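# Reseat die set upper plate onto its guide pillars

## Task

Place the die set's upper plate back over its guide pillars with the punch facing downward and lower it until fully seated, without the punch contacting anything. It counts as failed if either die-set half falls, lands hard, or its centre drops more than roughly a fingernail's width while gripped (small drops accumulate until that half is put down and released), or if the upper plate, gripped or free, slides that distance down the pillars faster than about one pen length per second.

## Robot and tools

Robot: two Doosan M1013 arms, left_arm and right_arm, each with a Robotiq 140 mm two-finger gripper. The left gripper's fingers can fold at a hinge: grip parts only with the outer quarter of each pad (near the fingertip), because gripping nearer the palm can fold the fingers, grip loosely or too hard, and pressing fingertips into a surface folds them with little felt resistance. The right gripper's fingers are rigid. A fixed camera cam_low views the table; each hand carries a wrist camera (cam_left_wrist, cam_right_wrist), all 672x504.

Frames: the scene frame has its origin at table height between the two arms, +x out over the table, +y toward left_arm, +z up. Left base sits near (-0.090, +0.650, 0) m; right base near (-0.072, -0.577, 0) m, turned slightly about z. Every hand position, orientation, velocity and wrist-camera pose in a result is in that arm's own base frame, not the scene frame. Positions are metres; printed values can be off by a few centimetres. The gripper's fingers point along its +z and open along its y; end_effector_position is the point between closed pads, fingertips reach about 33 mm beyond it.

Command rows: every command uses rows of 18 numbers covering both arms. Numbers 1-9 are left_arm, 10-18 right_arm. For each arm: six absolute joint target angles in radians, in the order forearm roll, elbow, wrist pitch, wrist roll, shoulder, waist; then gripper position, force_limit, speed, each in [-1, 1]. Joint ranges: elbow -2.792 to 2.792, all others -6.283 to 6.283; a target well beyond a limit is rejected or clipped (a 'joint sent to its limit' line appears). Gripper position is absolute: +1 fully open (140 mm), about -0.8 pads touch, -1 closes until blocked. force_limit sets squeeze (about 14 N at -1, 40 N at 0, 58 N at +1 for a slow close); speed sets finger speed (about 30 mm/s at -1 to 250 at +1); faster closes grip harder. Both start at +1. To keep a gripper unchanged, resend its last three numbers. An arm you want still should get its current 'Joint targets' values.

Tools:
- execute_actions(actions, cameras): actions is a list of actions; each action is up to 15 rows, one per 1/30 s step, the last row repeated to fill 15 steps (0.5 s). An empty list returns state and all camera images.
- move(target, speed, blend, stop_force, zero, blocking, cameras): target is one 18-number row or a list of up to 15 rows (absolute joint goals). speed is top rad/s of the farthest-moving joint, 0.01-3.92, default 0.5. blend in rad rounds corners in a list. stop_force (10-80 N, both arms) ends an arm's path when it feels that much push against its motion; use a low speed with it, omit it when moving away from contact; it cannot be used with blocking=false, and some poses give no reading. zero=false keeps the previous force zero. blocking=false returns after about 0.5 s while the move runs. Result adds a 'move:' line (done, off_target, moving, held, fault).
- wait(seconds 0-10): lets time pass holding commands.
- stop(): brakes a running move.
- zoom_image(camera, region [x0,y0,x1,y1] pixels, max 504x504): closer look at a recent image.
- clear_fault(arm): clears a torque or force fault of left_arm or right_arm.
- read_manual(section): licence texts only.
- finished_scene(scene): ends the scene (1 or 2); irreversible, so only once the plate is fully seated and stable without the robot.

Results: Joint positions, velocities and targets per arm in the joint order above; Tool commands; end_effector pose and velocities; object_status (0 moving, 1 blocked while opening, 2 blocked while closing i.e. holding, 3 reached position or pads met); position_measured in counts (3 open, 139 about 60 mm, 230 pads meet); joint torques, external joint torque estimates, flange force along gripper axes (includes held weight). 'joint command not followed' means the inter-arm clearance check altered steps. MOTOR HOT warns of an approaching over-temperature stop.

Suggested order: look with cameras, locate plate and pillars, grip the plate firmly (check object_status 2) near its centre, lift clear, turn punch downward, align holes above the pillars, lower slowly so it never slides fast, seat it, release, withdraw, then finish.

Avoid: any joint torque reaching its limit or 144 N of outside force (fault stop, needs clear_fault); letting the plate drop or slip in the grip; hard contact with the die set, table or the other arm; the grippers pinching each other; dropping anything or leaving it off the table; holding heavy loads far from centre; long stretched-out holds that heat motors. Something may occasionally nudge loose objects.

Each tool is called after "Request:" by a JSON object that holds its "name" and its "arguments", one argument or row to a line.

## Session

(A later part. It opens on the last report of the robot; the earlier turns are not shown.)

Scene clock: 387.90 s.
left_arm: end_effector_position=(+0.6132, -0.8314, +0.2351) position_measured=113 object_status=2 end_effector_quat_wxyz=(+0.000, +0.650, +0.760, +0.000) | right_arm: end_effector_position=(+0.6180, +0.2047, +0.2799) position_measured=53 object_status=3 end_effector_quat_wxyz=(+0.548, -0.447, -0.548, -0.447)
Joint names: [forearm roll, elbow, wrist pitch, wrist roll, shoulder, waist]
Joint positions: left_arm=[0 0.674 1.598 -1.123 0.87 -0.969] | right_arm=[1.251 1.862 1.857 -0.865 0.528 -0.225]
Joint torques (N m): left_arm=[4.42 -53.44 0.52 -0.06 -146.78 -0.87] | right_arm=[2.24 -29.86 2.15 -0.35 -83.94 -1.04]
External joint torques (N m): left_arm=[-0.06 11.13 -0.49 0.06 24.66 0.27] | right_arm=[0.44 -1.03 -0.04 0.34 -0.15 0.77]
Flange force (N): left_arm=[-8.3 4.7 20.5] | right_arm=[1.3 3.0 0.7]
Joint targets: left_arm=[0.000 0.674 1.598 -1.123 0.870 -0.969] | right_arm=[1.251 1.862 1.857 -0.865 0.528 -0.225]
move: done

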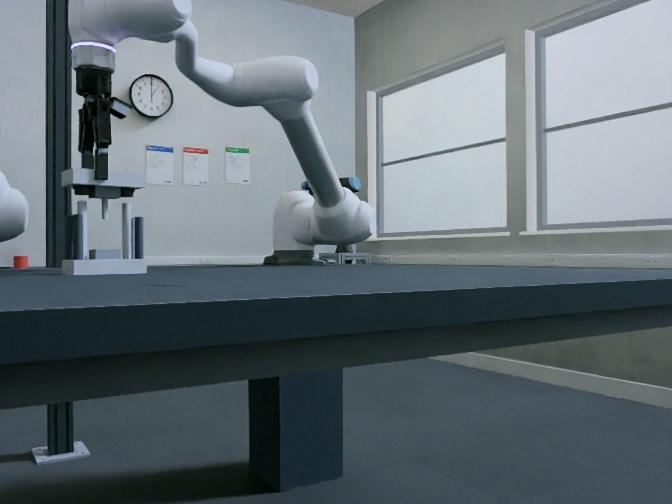

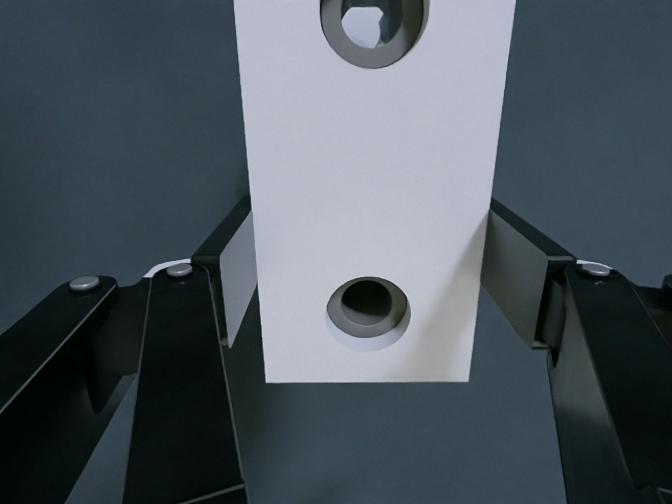

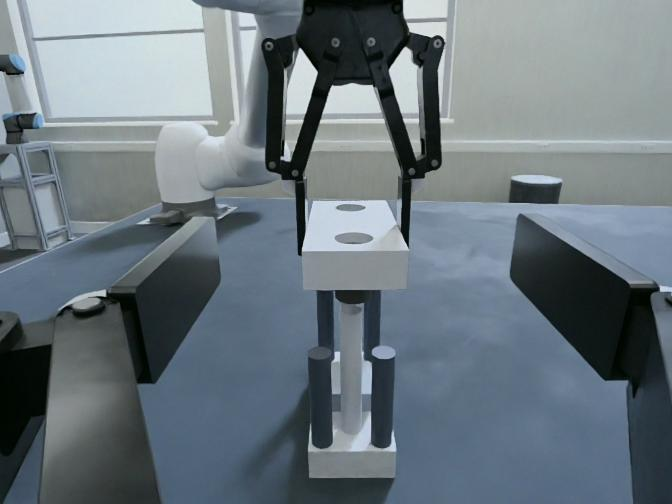

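Request:
{"name": "move", "arguments": {
  "target": [0,0.7033,1.5717,-1.1252,0.8666,-0.9707,-1,1,0.6,1.2509,1.8617,1.8567,-0.8653,0.5277,-0.2249,0.6,-1,-0.7],
  "speed": 0.05,
  "cameras": ["all"]
}}

Request:
{"name": "zoom_image", "arguments": {
  "camera": "cam_left_wrist",
  "region": [300, 0, 440, 110]
}}

Request:
{"name": "zoom_image", "arguments": {
  "camera": "cam_right_wrist",
  "region": [290, 240, 410, 340]
}}

Request:
{"name": "zoom_image", "arguments": {
  "camera": "cam_low",
  "region": [60, 170, 150, 230]
}}

Scene clock: 422.03 s.
left_arm: end_effector_position=(+0.6110, -0.8318, +0.2219) position_measured=113 object_status=2 end_effector_quat_wxyz=(+0.000, +0.650, +0.760, +0.000) | right_arm: end_effector_position=(+0.6180, +0.2047, +0.2799) position_measured=53 object_status=3 end_effector_quat_wxyz=(+0.548, -0.447, -0.548, -0.447)
Joint names: [forearm roll, elbow, wrist pitch, wrist roll, shoulder, waist]
Joint positions: left_arm=[0 0.703 1.572 -1.125 0.867 -0.971] | right_arm=[1.251 1.862 1.857 -0.865 0.528 -0.225]
Joint torques (N m): left_arm=[4.4 -53.51 0.59 -0.06 -146.91 -0.48] | right_arm=[2.24 -29.71 1.99 -0.27 -84.25 -1.13]
External joint torques (N m): left_arm=[-0.07 11.37 -0.56 0.06 25.5 -0.05] | right_arm=[0.4 -0.95 0.11 0.27 1.02 1.11]
Flange force (N): left_arm=[-8.9 4.7 21.3] | right_arm=[-0.2 4.1 0.6]
Joint targets: left_arm=[0.000 0.703 1.572 -1.125 0.867 -0.971] | right_arm=[1.251 1.862 1.857 -0.865 0.528 -0.225]
move: done

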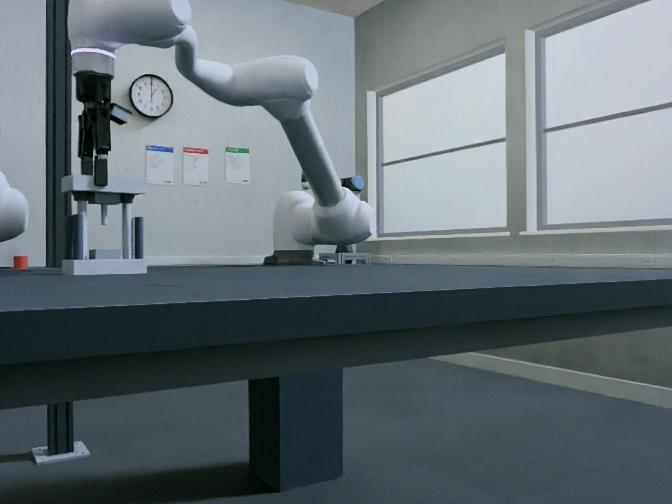

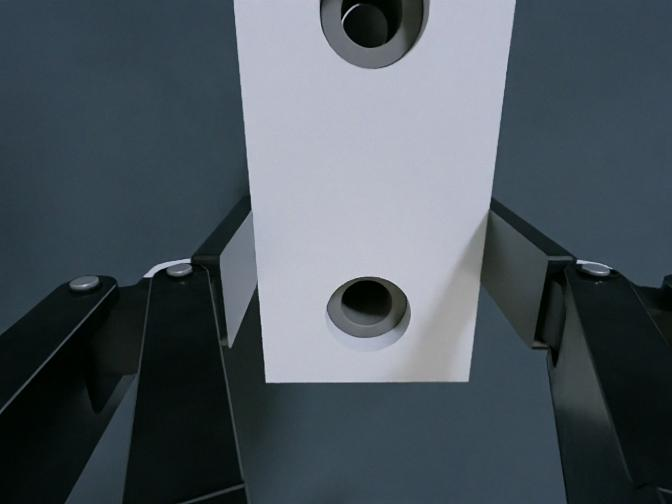

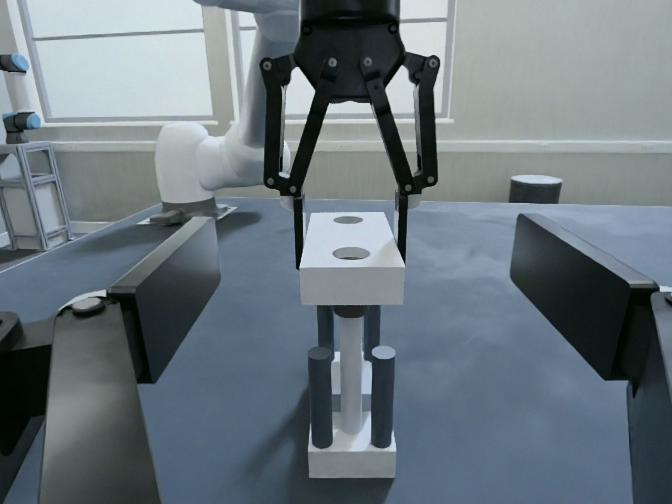

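Scaled by 3.600 from the camera's 672x504 image, which has a finer 960x720 frame.

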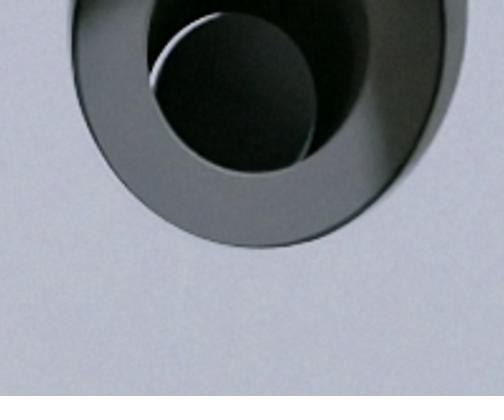

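Scaled by 4.200 from the camera's 672x504 image, which has a finer 960x720 frame.

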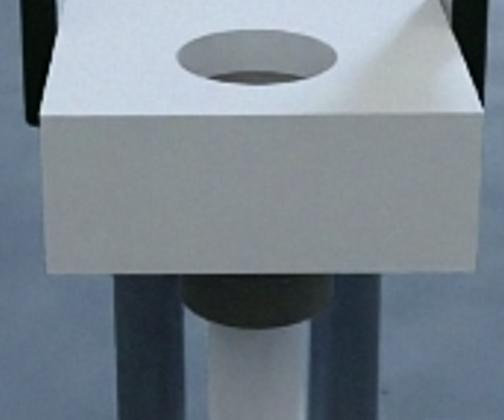

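Scaled by 5.600 from the camera's 672x504 image, which has a finer 960x720 frame.

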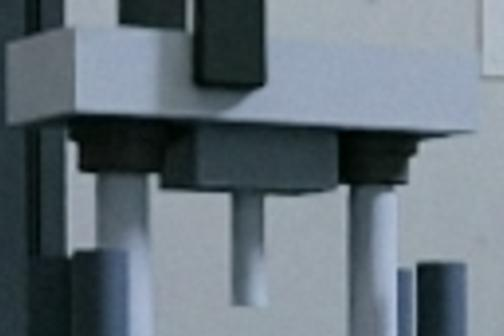

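Request:
{"name": "move", "arguments": {
  "target": [0,0.7567,1.5165,-1.1252,0.8684,-0.9707,-1,1,0.6,1.2509,1.8617,1.8567,-0.8653,0.5277,-0.2249,0.6,-1,-0.7],
  "speed": 0.02,
  "stop_force": 10,
  "cameras": ["all"]
}}

Request:
{"name": "zoom_image", "arguments": {
  "camera": "cam_left_wrist",
  "region": [300, 0, 440, 110]
}}

Request:
{"name": "zoom_image", "arguments": {
  "camera": "cam_right_wrist",
  "region": [290, 240, 410, 340]
}}

Request:
{"name": "zoom_image", "arguments": {
  "camera": "cam_low",
  "region": [60, 170, 150, 230]
}}

Scene clock: 435.70 s.
left_arm: end_effector_position=(+0.6111, -0.8319, +0.2133) position_measured=113 object_status=2 end_effector_quat_wxyz=(+0.000, +0.650, +0.760, +0.000) | right_arm: end_effector_position=(+0.6180, +0.2047, +0.2799) position_measured=53 object_status=3 end_effector_quat_wxyz=(+0.548, -0.447, -0.548, -0.447)
Joint names: [forearm roll, elbow, wrist pitch, wrist roll, shoulder, waist]
Joint positions: left_arm=[0 0.718 1.557 -1.125 0.867 -0.971] | right_arm=[1.251 1.862 1.857 -0.865 0.528 -0.225]
Joint torques (N m): left_arm=[3.23 -51.07 -2.59 -0.21 -136.22 -3.82] | right_arm=[2.25 -29.78 2.04 -0.41 -84.48 -1.05]
External joint torques (N m): left_arm=[1.11 9.02 2.62 0.21 15.06 3.52] | right_arm=[0.37 -0.78 0.05 0.4 1.54 1.24]
Flange force (N): left_arm=[0.2 4.0 11.5] | right_arm=[-0.8 4.6 0.7]
Joint targets: left_arm=[0.000 0.718 1.557 -1.125 0.867 -0.971] | right_arm=[1.251 1.862 1.857 -0.865 0.528 -0.225]
move: contact (left_arm); left_arm: the wrist pitch is farthest, 0.040 rad from its target

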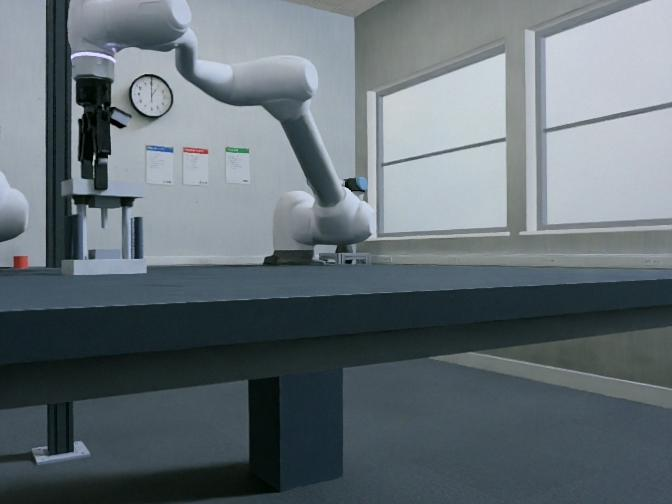

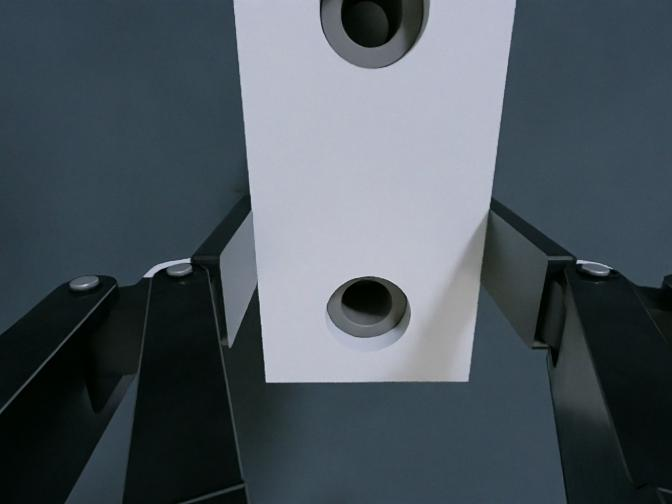

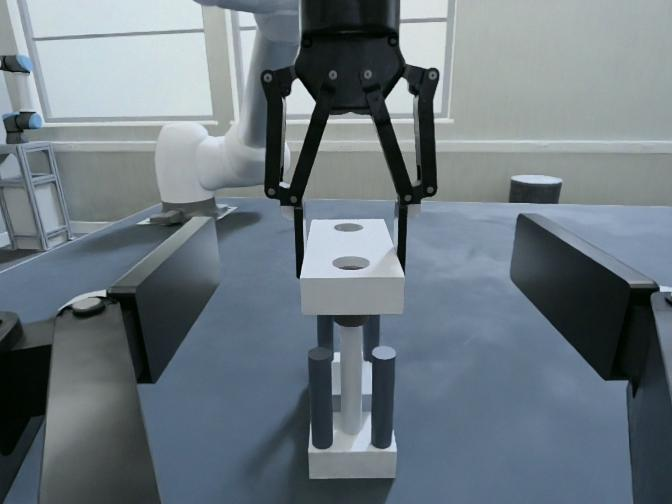

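Scaled by 3.600 from the camera's 672x504 image, which has a finer 960x720 frame.

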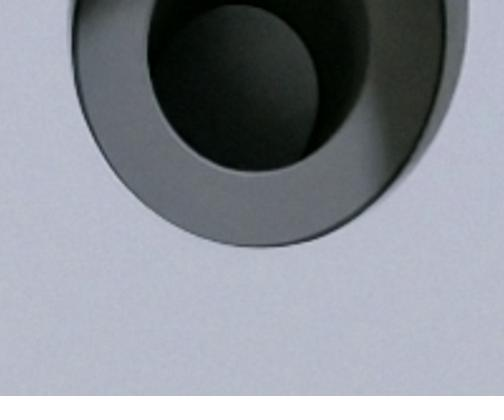

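Scaled by 4.200 from the camera's 672x504 image, which has a finer 960x720 frame.

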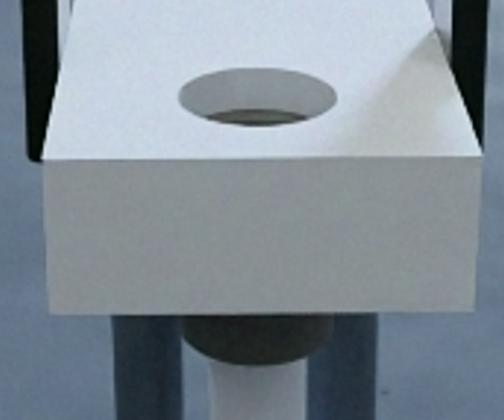

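Scaled by 5.600 from the camera's 672x504 image, which has a finer 960x720 frame.

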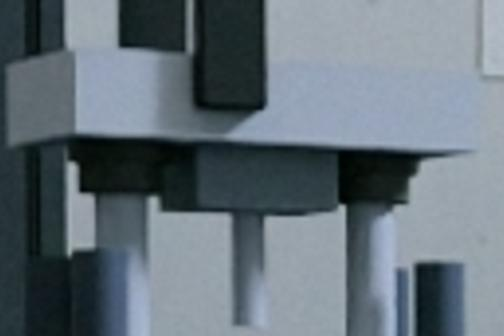

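Request:
{"name": "move", "arguments": {
  "target": [0,0.7194,1.5566,-1.125,0.8656,-0.9705,-1,1,0.6,1.2509,1.8617,1.8567,-0.8653,0.5277,-0.2249,0.6,-1,-0.7],
  "speed": 0.03
}}

Request:
{"name": "move", "arguments": {
  "target": [0,0.7587,1.5155,-1.125,0.8674,-0.9705,-1,1,0.6,1.2509,1.8617,1.8567,-0.8653,0.5277,-0.2249,0.6,-1,-0.7],
  "speed": 0.02,
  "stop_force": 12,
  "cameras": ["cam_right_wrist","cam_low"]
}}

Scene clock: 451.50 s.
left_arm: end_effector_position=(+0.6109, -0.8313, +0.2138) position_measured=113 object_status=2 end_effector_quat_wxyz=(+0.000, +0.650, +0.760, +0.000) | right_arm: end_effector_position=(+0.6180, +0.2047, +0.2799) position_measured=53 object_status=3 end_effector_quat_wxyz=(+0.548, -0.447, -0.548, -0.447)
Joint names: [forearm roll, elbow, wrist pitch, wrist roll, shoulder, waist]
Joint positions: left_arm=[0 0.719 1.557 -1.125 0.866 -0.971] | right_arm=[1.251 1.862 1.857 -0.865 0.528 -0.225]
Joint torques (N m): left_arm=[4.19 -55.93 2.31 -0.36 -153.38 -0.91] | right_arm=[2.24 -29.84 2.05 -0.33 -84.44 -0.64]
External joint torques (N m): left_arm=[0.15 13.89 -2.28 0.36 32.3 0.86] | right_arm=[0.4 -0.72 0.04 0.33 1.76 0.44]
Flange force (N): left_arm=[-9.8 6.4 29.1] | right_arm=[-1.2 4.2 -0.4]
Joint targets: left_arm=[0.000 0.719 1.557 -1.125 0.866 -0.971] | right_arm=[1.251 1.862 1.857 -0.865 0.528 -0.225]
move: done

Scene clock: 452.13 s.
left_arm: end_effector_position=(+0.6109, -0.8313, +0.2135) position_measured=113 object_status=2 end_effector_quat_wxyz=(+0.000, +0.650, +0.760, +0.000) | right_arm: end_effector_position=(+0.6180, +0.2047, +0.2799) position_measured=53 object_status=3 end_effector_quat_wxyz=(+0.548, -0.447, -0.548, -0.447)
Joint names: [forearm roll, elbow, wrist pitch, wrist roll, shoulder, waist]
Joint positions: left_arm=[0 0.721 1.555 -1.125 0.865 -0.971] | right_arm=[1.251 1.862 1.857 -0.865 0.528 -0.225]
Joint torques (N m): left_arm=[4.36 -50.73 2.71 -0.14 -145.32 -0.37] | right_arm=[2.22 -30.21 2.01 -0.27 -84.64 -0.97]
External joint torques (N m): left_arm=[-0.06 9.07 -2.68 0.14 25.39 0.18] | right_arm=[0.41 -0.49 0.09 0.26 1.21 1.22]
Flange force (N): left_arm=[-13.8 7.5 21.3] | right_arm=[-0.6 3.5 1.0]
Joint targets: left_arm=[0.000 0.721 1.555 -1.125 0.865 -0.971] | right_arm=[1.251 1.862 1.857 -0.865 0.528 -0.225]
move: contact (left_arm); left_arm: the wrist pitch is farthest, 0.040 rad from its target
Images, in order (width x height): cam_low 672x504, cam_right_wrist 672x504.

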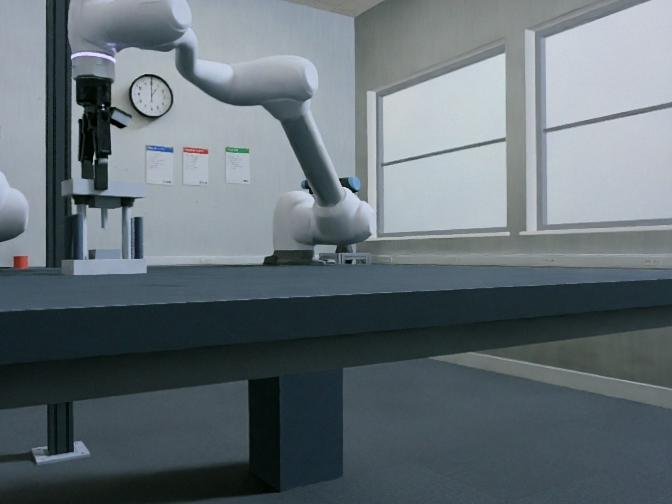

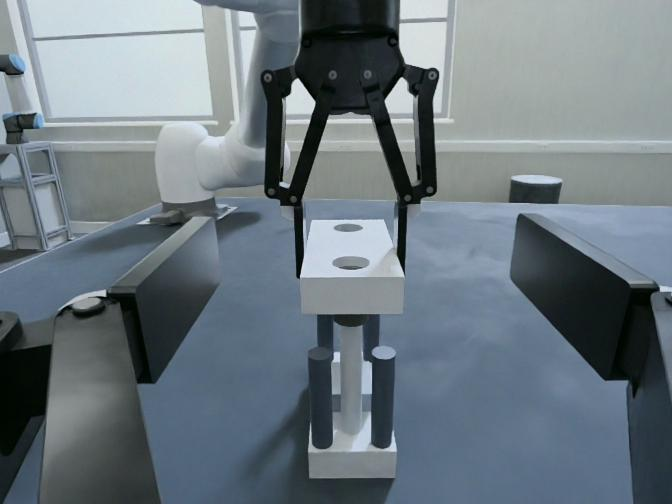

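Request:
{"name": "move", "arguments": {
  "target": [0,0.758,1.5158,-1.125,0.8677,-0.9706,-1,1,0.6,1.2509,1.8617,1.8567,-0.8653,0.5277,-0.2249,0.6,-1,-0.7],
  "speed": 0.02,
  "stop_force": 20,
  "cameras": ["cam_right_wrist","cam_low"]
}}

Request:
{"name": "zoom_image", "arguments": {
  "camera": "cam_right_wrist",
  "region": [270, 220, 430, 360]
}}

Request:
{"name": "zoom_image", "arguments": {
  "camera": "cam_low",
  "region": [60, 170, 150, 230]
}}

Scene clock: 464.37 s.
left_arm: end_effector_position=(+0.6109, -0.8314, +0.2119) position_measured=113 object_status=2 end_effector_quat_wxyz=(+0.000, +0.650, +0.760, +0.000) | right_arm: end_effector_position=(+0.6180, +0.2047, +0.2799) position_measured=53 object_status=3 end_effector_quat_wxyz=(+0.548, -0.447, -0.548, -0.447)
Joint names: [forearm roll, elbow, wrist pitch, wrist roll, shoulder, waist]
Joint positions: left_arm=[0 0.723 1.553 -1.125 0.866 -0.971] | right_arm=[1.251 1.862 1.857 -0.865 0.528 -0.225]
Joint torques (N m): left_arm=[4.62 -40.28 1.03 -0.2 -123.18 0.98] | right_arm=[2.27 -29.93 2.14 -0.28 -84.11 -0.73]
External joint torques (N m): left_arm=[-0.27 -1.86 -0.99 0.2 1.82 -1.07] | right_arm=[0.36 -0.57 -0.05 0.27 1.57 0.72]
Flange force (N): left_arm=[-9.9 4.2 -1.4] | right_arm=[-1.1 3.7 0.2]
Joint targets: left_arm=[0.000 0.723 1.553 -1.125 0.866 -0.971] | right_arm=[1.251 1.862 1.857 -0.865 0.528 -0.225]
move: contact (left_arm); left_arm: the wrist pitch is farthest, 0.037 rad from its target
Images, in order (width x height): cam_low 672x504, cam_right_wrist 672x504.

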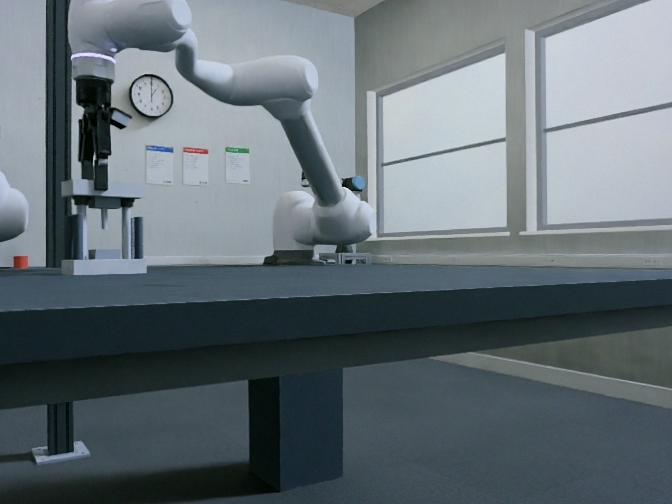

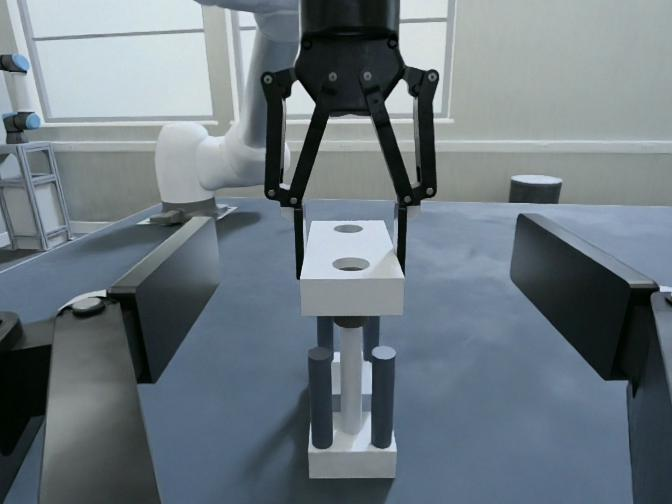

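Scaled by 3.150 from the camera's 672x504 image, which has a finer 960x720 frame.

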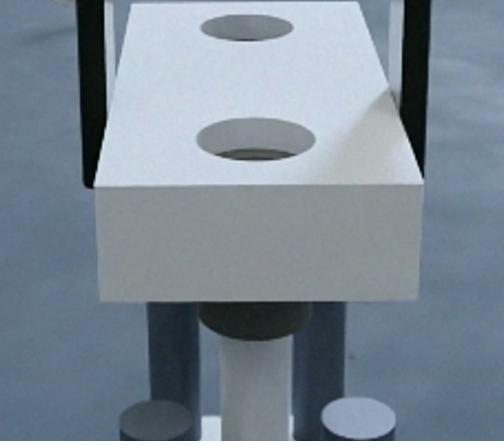

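Scaled by 5.600 from the camera's 672x504 image, which has a finer 960x720 frame.

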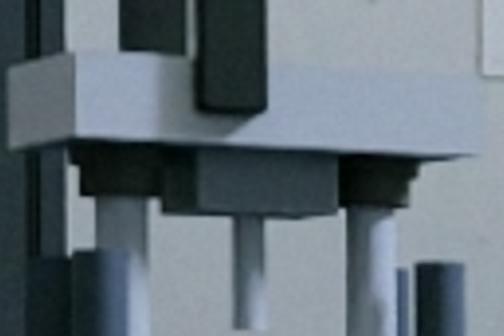

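Request:
{"name": "execute_actions", "arguments": {
  "actions": []
}}

Request:
{"name": "zoom_image", "arguments": {
  "camera": "cam_left_wrist",
  "region": [300, 0, 440, 110]
}}

Request:
{"name": "zoom_image", "arguments": {
  "camera": "cam_left_wrist",
  "region": [320, 265, 420, 355]
}}

Request:
{"name": "zoom_image", "arguments": {
  "camera": "cam_right_wrist",
  "region": [325, 305, 375, 345]
}}

Request:
{"name": "zoom_image", "arguments": {
  "camera": "cam_low",
  "region": [60, 170, 150, 270]
}}

Scene clock: 512.37 s.
left_arm: end_effector_position=(+0.6109, -0.8314, +0.2119) position_measured=113 object_status=2 end_effector_quat_wxyz=(+0.000, +0.650, +0.760, +0.000) | right_arm: end_effector_position=(+0.6180, +0.2047, +0.2799) position_measured=53 object_status=3 end_effector_quat_wxyz=(+0.548, -0.447, -0.548, -0.447)
Joint names: [forearm roll, elbow, wrist pitch, wrist roll, shoulder, waist]
Joint positions: left_arm=[0 0.723 1.553 -1.125 0.866 -0.971] | right_arm=[1.251 1.862 1.857 -0.865 0.528 -0.225]
Joint velocities: within noise
Joint torques (N m): left_arm=[4.64 -40.31 0.99 -0.18 -123.29 0.92] | right_arm=[2.2 -30.04 1.98 -0.31 -84.18 -1.21]
External joint torques (N m): left_arm=[-0.31 -1.79 -0.96 0.18 2.06 -1.39] | right_arm=[0.43 -0.48 0.1 0.31 1.59 1.17]
Flange force (N): left_arm=[-10.3 4.1 -1.3] | right_arm=[-1.0 3.9 0.8]
Joint targets: left_arm=[0.000 0.723 1.553 -1.125 0.866 -0.971] | right_arm=[1.251 1.862 1.857 -0.865 0.528 -0.225]
Tool commands: left_gripper/position=-1.0 left_gripper/force_limit=+1.0 left_gripper/speed=+0.6 right_gripper/position=+0.6 right_gripper/force_limit=-1.0 right_gripper/speed=-0.7

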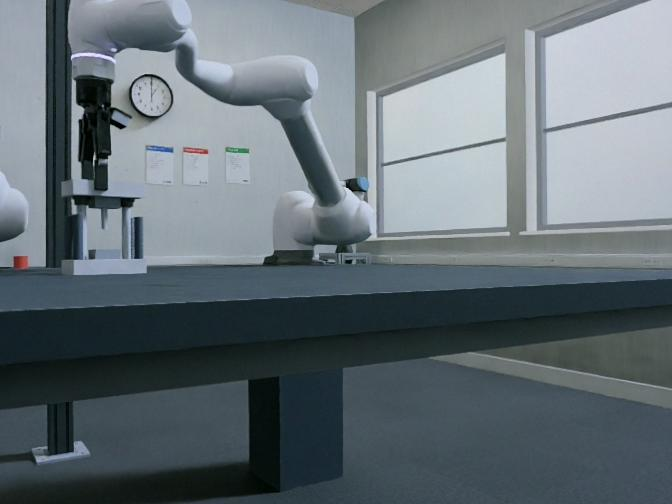

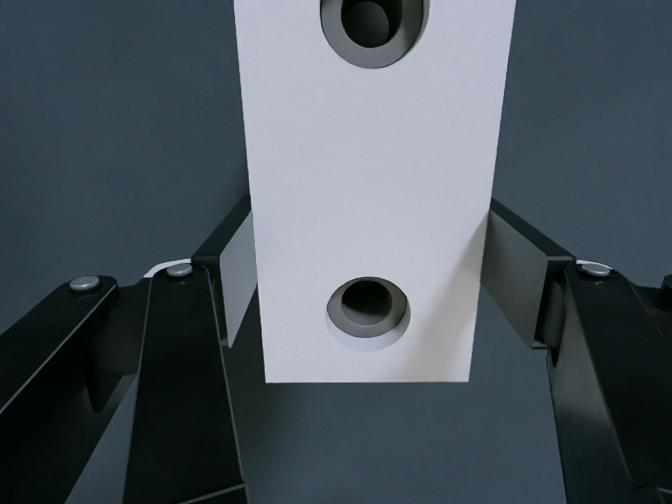

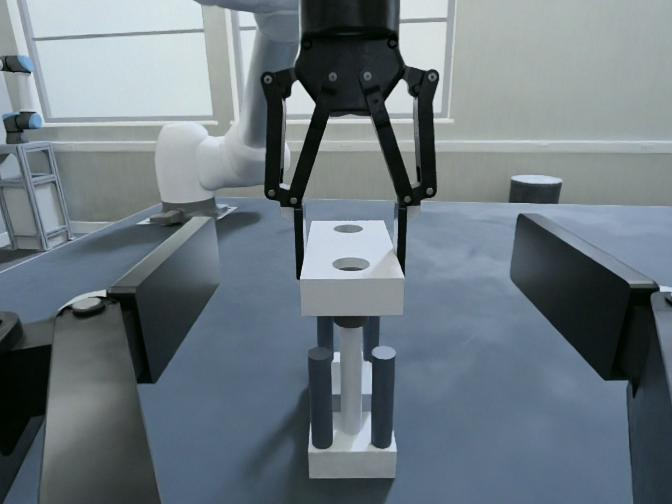

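Scaled by 3.600 from the camera's 672x504 image, which has a finer 960x720 frame.

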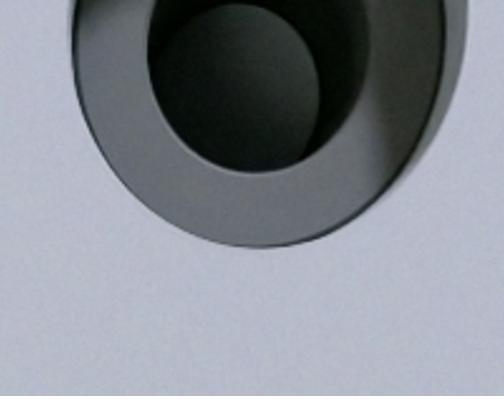

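Scaled by 5.040 from the camera's 672x504 image, which has a finer 960x720 frame.

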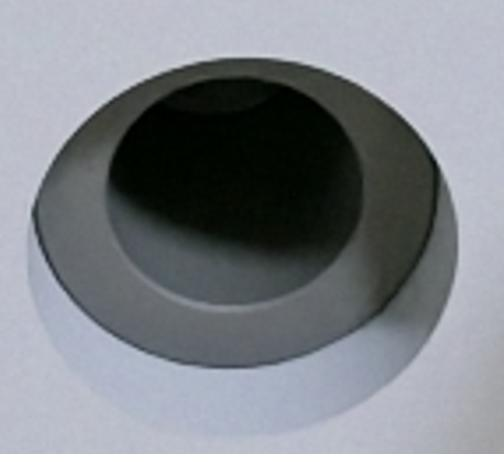

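Scaled by 10.080 from the camera's 672x504 image, which has a finer 960x720 frame.

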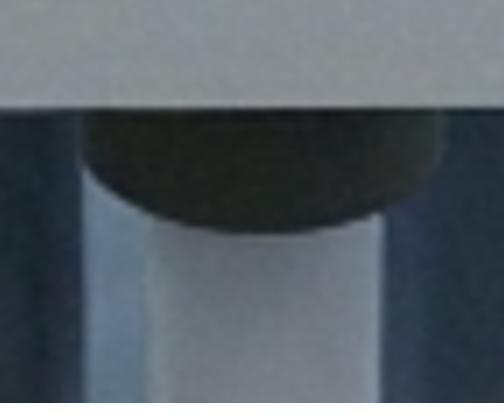

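Scaled by 5.040 from the camera's 672x504 image, which has a finer 960x720 frame.

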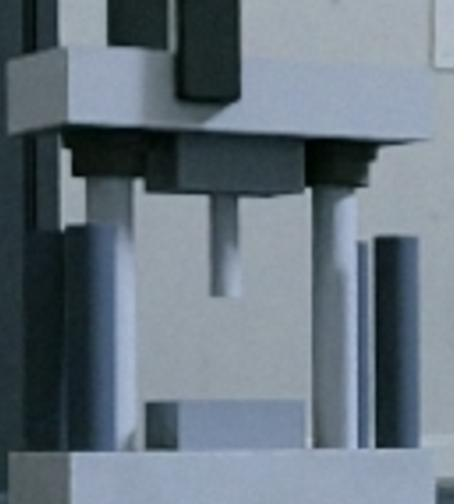

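Request:
{"name": "move", "arguments": {
  "target": [0,0.758,1.5158,-1.125,0.8677,-0.9706,-1,1,0.6,1.2509,1.8617,1.8567,-0.8653,0.5277,-0.2249,0.6,-1,-0.7],
  "speed": 0.015,
  "stop_force": 15,
  "cameras": ["cam_left_wrist","cam_right_wrist"]
}}

Request:
{"name": "zoom_image", "arguments": {
  "camera": "cam_left_wrist",
  "region": [300, 0, 440, 110]
}}

Scene clock: 568.50 s.
left_arm: end_effector_position=(+0.6110, -0.8314, +0.2110) position_measured=113 object_status=2 end_effector_quat_wxyz=(+0.000, +0.650, +0.760, +0.000) | right_arm: end_effector_position=(+0.6180, +0.2047, +0.2799) position_measured=53 object_status=3 end_effector_quat_wxyz=(+0.548, -0.447, -0.548, -0.447)
Joint names: [forearm roll, elbow, wrist pitch, wrist roll, shoulder, waist]
Joint positions: left_arm=[0 0.725 1.551 -1.125 0.866 -0.971] | right_arm=[1.251 1.862 1.857 -0.865 0.528 -0.225]
Joint torques (N m): left_arm=[4.85 -32.74 -0.33 -0.15 -107.04 1.8] | right_arm=[2.25 -29.73 2.01 -0.3 -84.12 -0.53]
External joint torques (N m): left_arm=[-0.5 -9.36 0.37 0.15 -14.19 -1.9] | right_arm=[0.36 -0.74 0.07 0.3 1.54 0.66]
Flange force (N): left_arm=[-8.1 2.3 -17.2] | right_arm=[-0.9 4.0 -0.1]
Joint targets: left_arm=[0.000 0.725 1.551 -1.125 0.866 -0.971] | right_arm=[1.251 1.862 1.857 -0.865 0.528 -0.225]
move: contact (left_arm); left_arm: the wrist pitch is farthest, 0.035 rad from its target
Images, in order (width x height): cam_left_wrist 672x504, cam_right_wrist 672x504.

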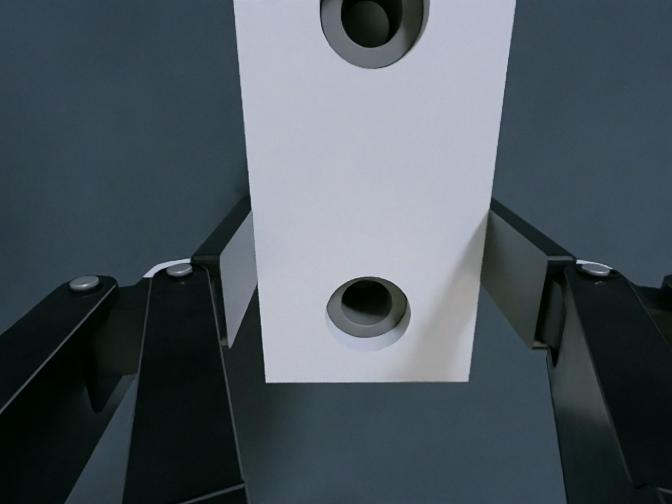

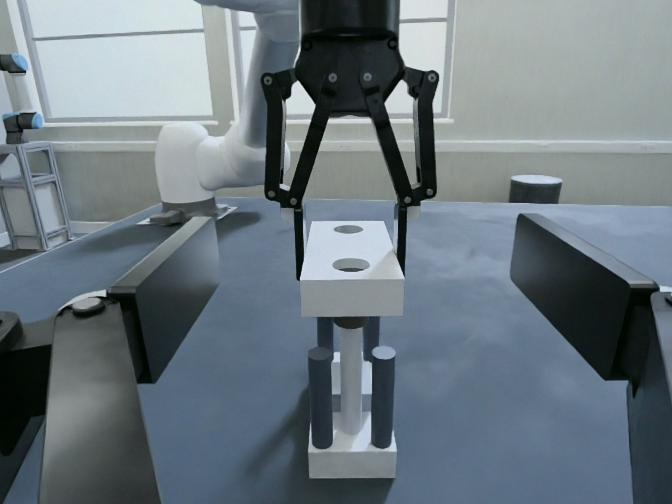

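Scaled by 3.600 from the camera's 672x504 image, which has a finer 960x720 frame.

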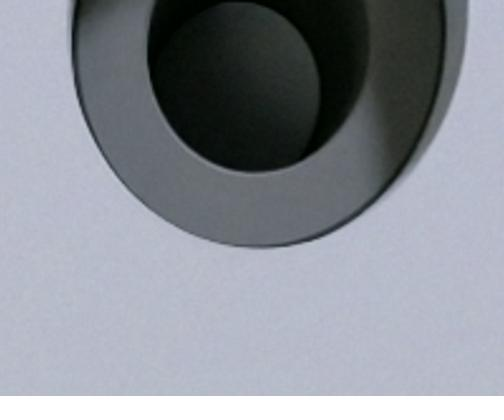

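Request:
{"name": "move", "arguments": {
  "target": [0,0.7187,1.5571,-1.125,0.8657,-0.9706,-1,1,0.6,1.2509,1.8617,1.8567,-0.8653,0.5277,-0.2249,0.6,-1,-0.7],
  "speed": 0.02
}}

Request:
{"name": "move", "arguments": {
  "target": [0,0.7160,1.5604,-1.125,0.8652,-0.9706,-1,1,0.6,1.2509,1.8617,1.8567,-0.8653,0.5277,-0.2249,0.6,-1,-0.7],
  "speed": 0.02,
  "cameras": ["cam_left_wrist","cam_right_wrist"]
}}

Request:
{"name": "zoom_image", "arguments": {
  "camera": "cam_left_wrist",
  "region": [300, 0, 440, 110]
}}

Request:
{"name": "zoom_image", "arguments": {
  "camera": "cam_right_wrist",
  "region": [325, 305, 375, 345]
}}

Scene clock: 616.13 s.
left_arm: end_effector_position=(+0.6109, -0.8315, +0.2142) position_measured=113 object_status=2 end_effector_quat_wxyz=(+0.000, +0.650, +0.760, +0.000) | right_arm: end_effector_position=(+0.6180, +0.2047, +0.2799) position_measured=53 object_status=3 end_effector_quat_wxyz=(+0.548, -0.447, -0.548, -0.447)
Joint names: [forearm roll, elbow, wrist pitch, wrist roll, shoulder, waist]
Joint positions: left_arm=[0 0.719 1.557 -1.125 0.866 -0.971] | right_arm=[1.251 1.862 1.857 -0.865 0.528 -0.225]
Joint torques (N m): left_arm=[6.14 -58.59 -0.62 0.13 -154.47 3.81] | right_arm=[2.25 -29.97 2.07 -0.26 -84.27 -1.03]
External joint torques (N m): left_arm=[-1.83 16.69 0.65 -0.13 33.85 -4.48] | right_arm=[0.42 -0.68 0.03 0.26 1.03 0.61]
Flange force (N): left_arm=[-9.8 0.0 28.8] | right_arm=[-0.4 3.3 0.2]
Joint targets: left_arm=[0.000 0.719 1.557 -1.125 0.866 -0.971] | right_arm=[1.251 1.862 1.857 -0.865 0.528 -0.225]
move: done

Scene clock: 616.83 s.
left_arm: end_effector_position=(+0.6107, -0.8313, +0.2162) position_measured=113 object_status=2 end_effector_quat_wxyz=(+0.000, +0.650, +0.760, +0.000) | right_arm: end_effector_position=(+0.6180, +0.2047, +0.2799) position_measured=53 object_status=3 end_effector_quat_wxyz=(+0.548, -0.447, -0.548, -0.447)
Joint names: [forearm roll, elbow, wrist pitch, wrist roll, shoulder, waist]
Joint positions: left_arm=[0 0.716 1.56 -1.125 0.865 -0.971] | right_arm=[1.251 1.862 1.857 -0.865 0.528 -0.225]
Joint torques (N m): left_arm=[7.49 -53.65 0.81 0.07 -147.52 7.74] | right_arm=[2.2 -30.02 2.06 -0.27 -84.14 -1.63]
External joint torques (N m): left_arm=[-3.13 11.55 -0.78 -0.07 26.27 -7.57] | right_arm=[0.44 -0.58 0.02 0.27 1.41 1.41]
Flange force (N): left_arm=[-12.6 -1.8 22.2] | right_arm=[-0.9 4.1 1.2]
Joint targets: left_arm=[0.000 0.716 1.560 -1.125 0.865 -0.971] | right_arm=[1.251 1.862 1.857 -0.865 0.528 -0.225]
move: done
Images, in order (width x height): cam_left_wrist 672x504, cam_right_wrist 672x504.

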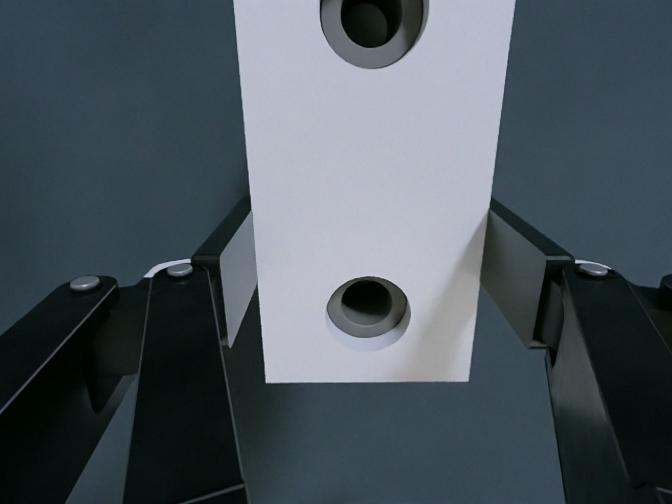

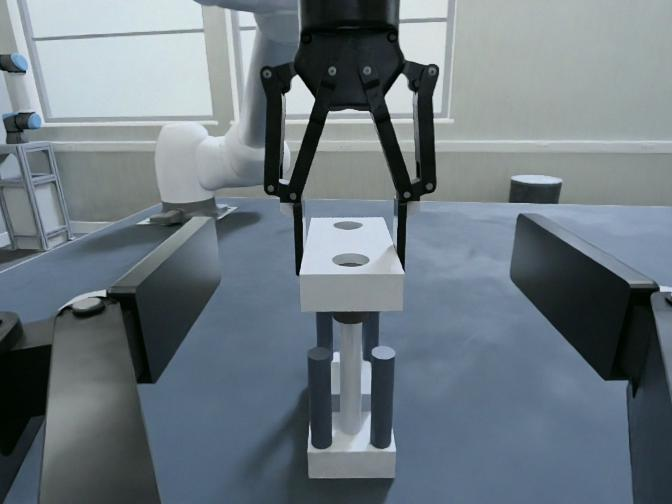

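Scaled by 3.600 from the camera's 672x504 image, which has a finer 960x720 frame.

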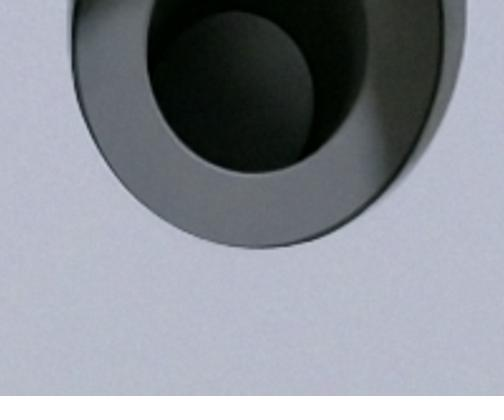

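Scaled by 10.080 from the camera's 672x504 image, which has a finer 960x720 frame.

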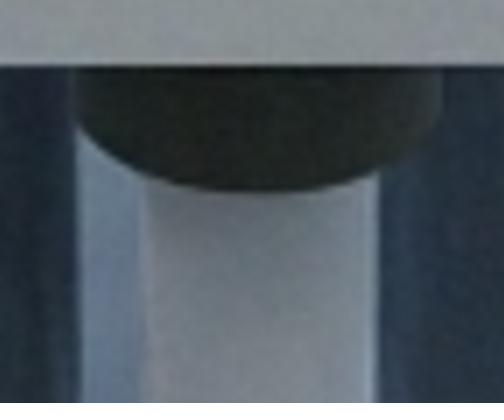

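Request:
{"name": "move", "arguments": {
  "target": [0.0034,0.7078,1.5682,-1.1265,0.8728,-0.9721,-1,1,0.6,1.2509,1.8617,1.8567,-0.8653,0.5277,-0.2249,0.6,-1,-0.7],
  "speed": 0.03
}}

Request:
{"name": "move", "arguments": {
  "target": [0.0034,0.7458,1.5284,-1.1265,0.8746,-0.9721,-1,1,0.6,1.2509,1.8617,1.8567,-0.8653,0.5277,-0.2249,0.6,-1,-0.7],
  "speed": 0.02,
  "stop_force": 18,
  "cameras": ["cam_left_wrist","cam_right_wrist"]
}}

Scene clock: 651.80 s.
left_arm: end_effector_position=(+0.6108, -0.8321, +0.2132) position_measured=113 object_status=2 end_effector_quat_wxyz=(-0.003, +0.650, +0.760, +0.003) | right_arm: end_effector_position=(+0.6180, +0.2047, +0.2799) position_measured=53 object_status=3 end_effector_quat_wxyz=(+0.548, -0.447, -0.548, -0.447)
Joint names: [forearm roll, elbow, wrist pitch, wrist roll, shoulder, waist]
Joint positions: left_arm=[0.003 0.708 1.568 -1.126 0.873 -0.972] | right_arm=[1.251 1.862 1.857 -0.865 0.528 -0.225]
Joint torques (N m): left_arm=[6.78 -40.25 -5.35 0.14 -110.8 4.89] | right_arm=[2.28 -29.76 2.03 -0.35 -84.64 -0.69]
External joint torques (N m): left_arm=[-2.49 -1.27 5.39 -0.14 -9.2 -5.53] | right_arm=[0.35 -0.78 0.05 0.35 1.78 0.68]
Flange force (N): left_arm=[2.7 -7.6 -12.0] | right_arm=[-1.1 4.4 -0.2]
Joint targets: left_arm=[0.003 0.708 1.568 -1.127 0.873 -0.972] | right_arm=[1.251 1.862 1.857 -0.865 0.528 -0.225]
move: done

Scene clock: 652.50 s.
left_arm: end_effector_position=(+0.6108, -0.8321, +0.2119) position_measured=113 object_status=2 end_effector_quat_wxyz=(-0.003, +0.650, +0.760, +0.003) | right_arm: end_effector_position=(+0.6180, +0.2047, +0.2799) position_measured=53 object_status=3 end_effector_quat_wxyz=(+0.548, -0.447, -0.548, -0.447)
Joint names: [forearm roll, elbow, wrist pitch, wrist roll, shoulder, waist]
Joint positions: left_arm=[0.003 0.71 1.566 -1.127 0.873 -0.972] | right_arm=[1.251 1.862 1.857 -0.865 0.528 -0.225]
Joint torques (N m): left_arm=[7.13 -30.74 -6.31 0.18 -91.44 6.22] | right_arm=[2.21 -30.11 2 -0.35 -84.44 -1.1]
External joint torques (N m): left_arm=[-2.77 -11.26 6.36 -0.18 -30.05 -6.11] | right_arm=[0.44 -0.54 0.09 0.35 1.48 0.86]
Flange force (N): left_arm=[6.0 -9.9 -31.6] | right_arm=[-0.8 3.8 0.4]
Joint targets: left_arm=[0.003 0.710 1.566 -1.127 0.873 -0.972] | right_arm=[1.251 1.862 1.857 -0.865 0.528 -0.225]
move: contact (left_arm); left_arm: the wrist pitch is farthest, 0.038 rad from its target
Images, in order (width x height): cam_left_wrist 672x504, cam_right_wrist 672x504.

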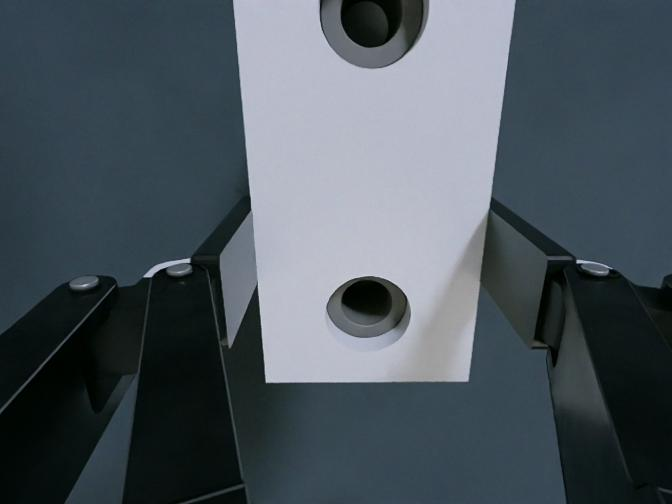

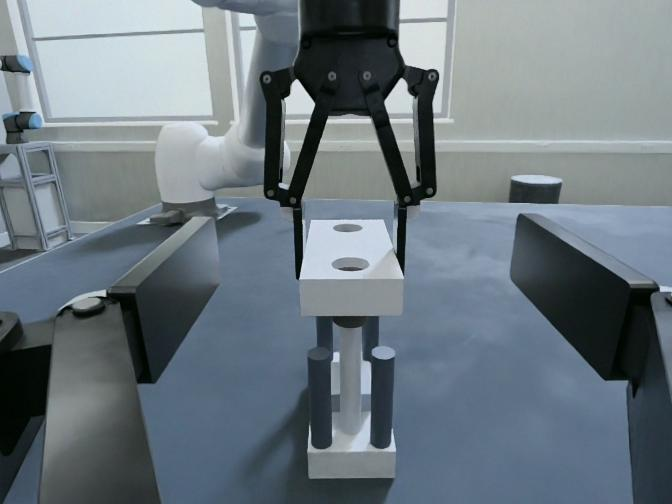

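Request:
{"name": "zoom_image", "arguments": {
  "camera": "cam_right_wrist",
  "region": [325, 305, 375, 345]
}}

Request:
{"name": "zoom_image", "arguments": {
  "camera": "cam_right_wrist",
  "region": [290, 400, 410, 490]
}}

Request:
{"name": "zoom_image", "arguments": {
  "camera": "cam_right_wrist",
  "region": [290, 205, 415, 325]
}}

Request:
{"name": "zoom_image", "arguments": {
  "camera": "cam_left_wrist",
  "region": [300, 0, 440, 110]
}}

Scaled by 10.080 from the camera's 672x504 image, which has a finer 960x720 frame.

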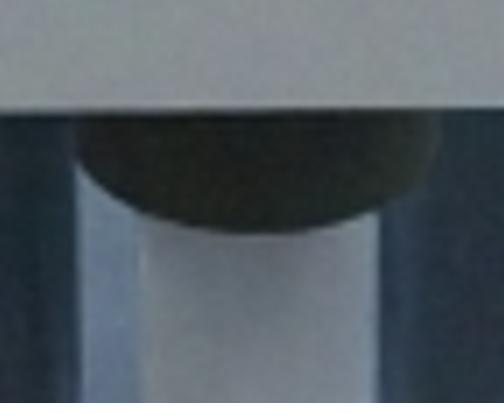

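Scaled by 4.200 from the camera's 672x504 image, which has a finer 960x720 frame.

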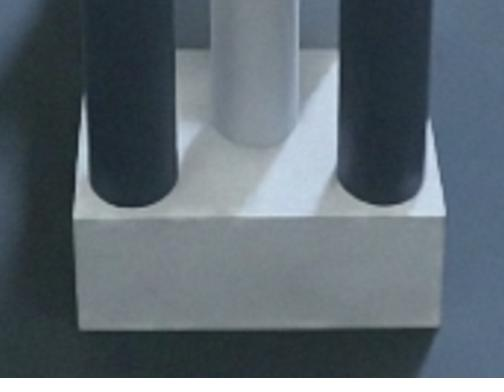

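Scaled by 4.032 from the camera's 672x504 image, which has a finer 960x720 frame.

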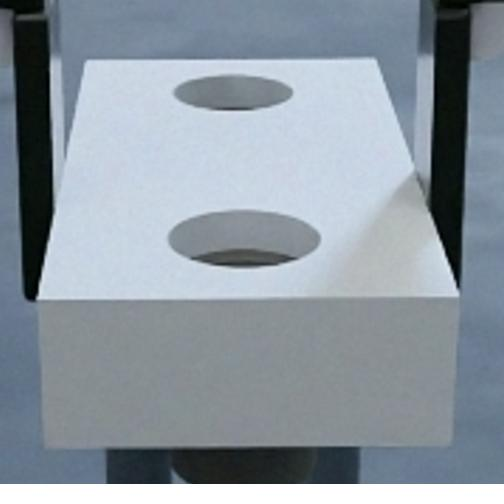

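Scaled by 3.600 from the camera's 672x504 image, which has a finer 960x720 frame.

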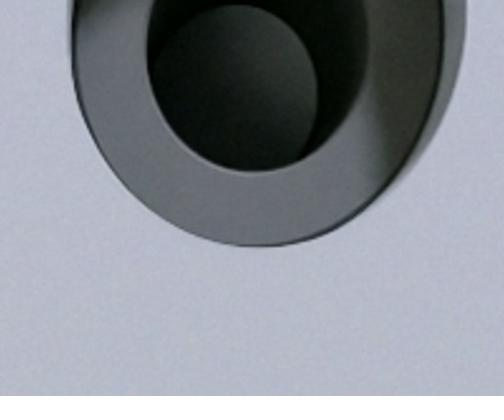

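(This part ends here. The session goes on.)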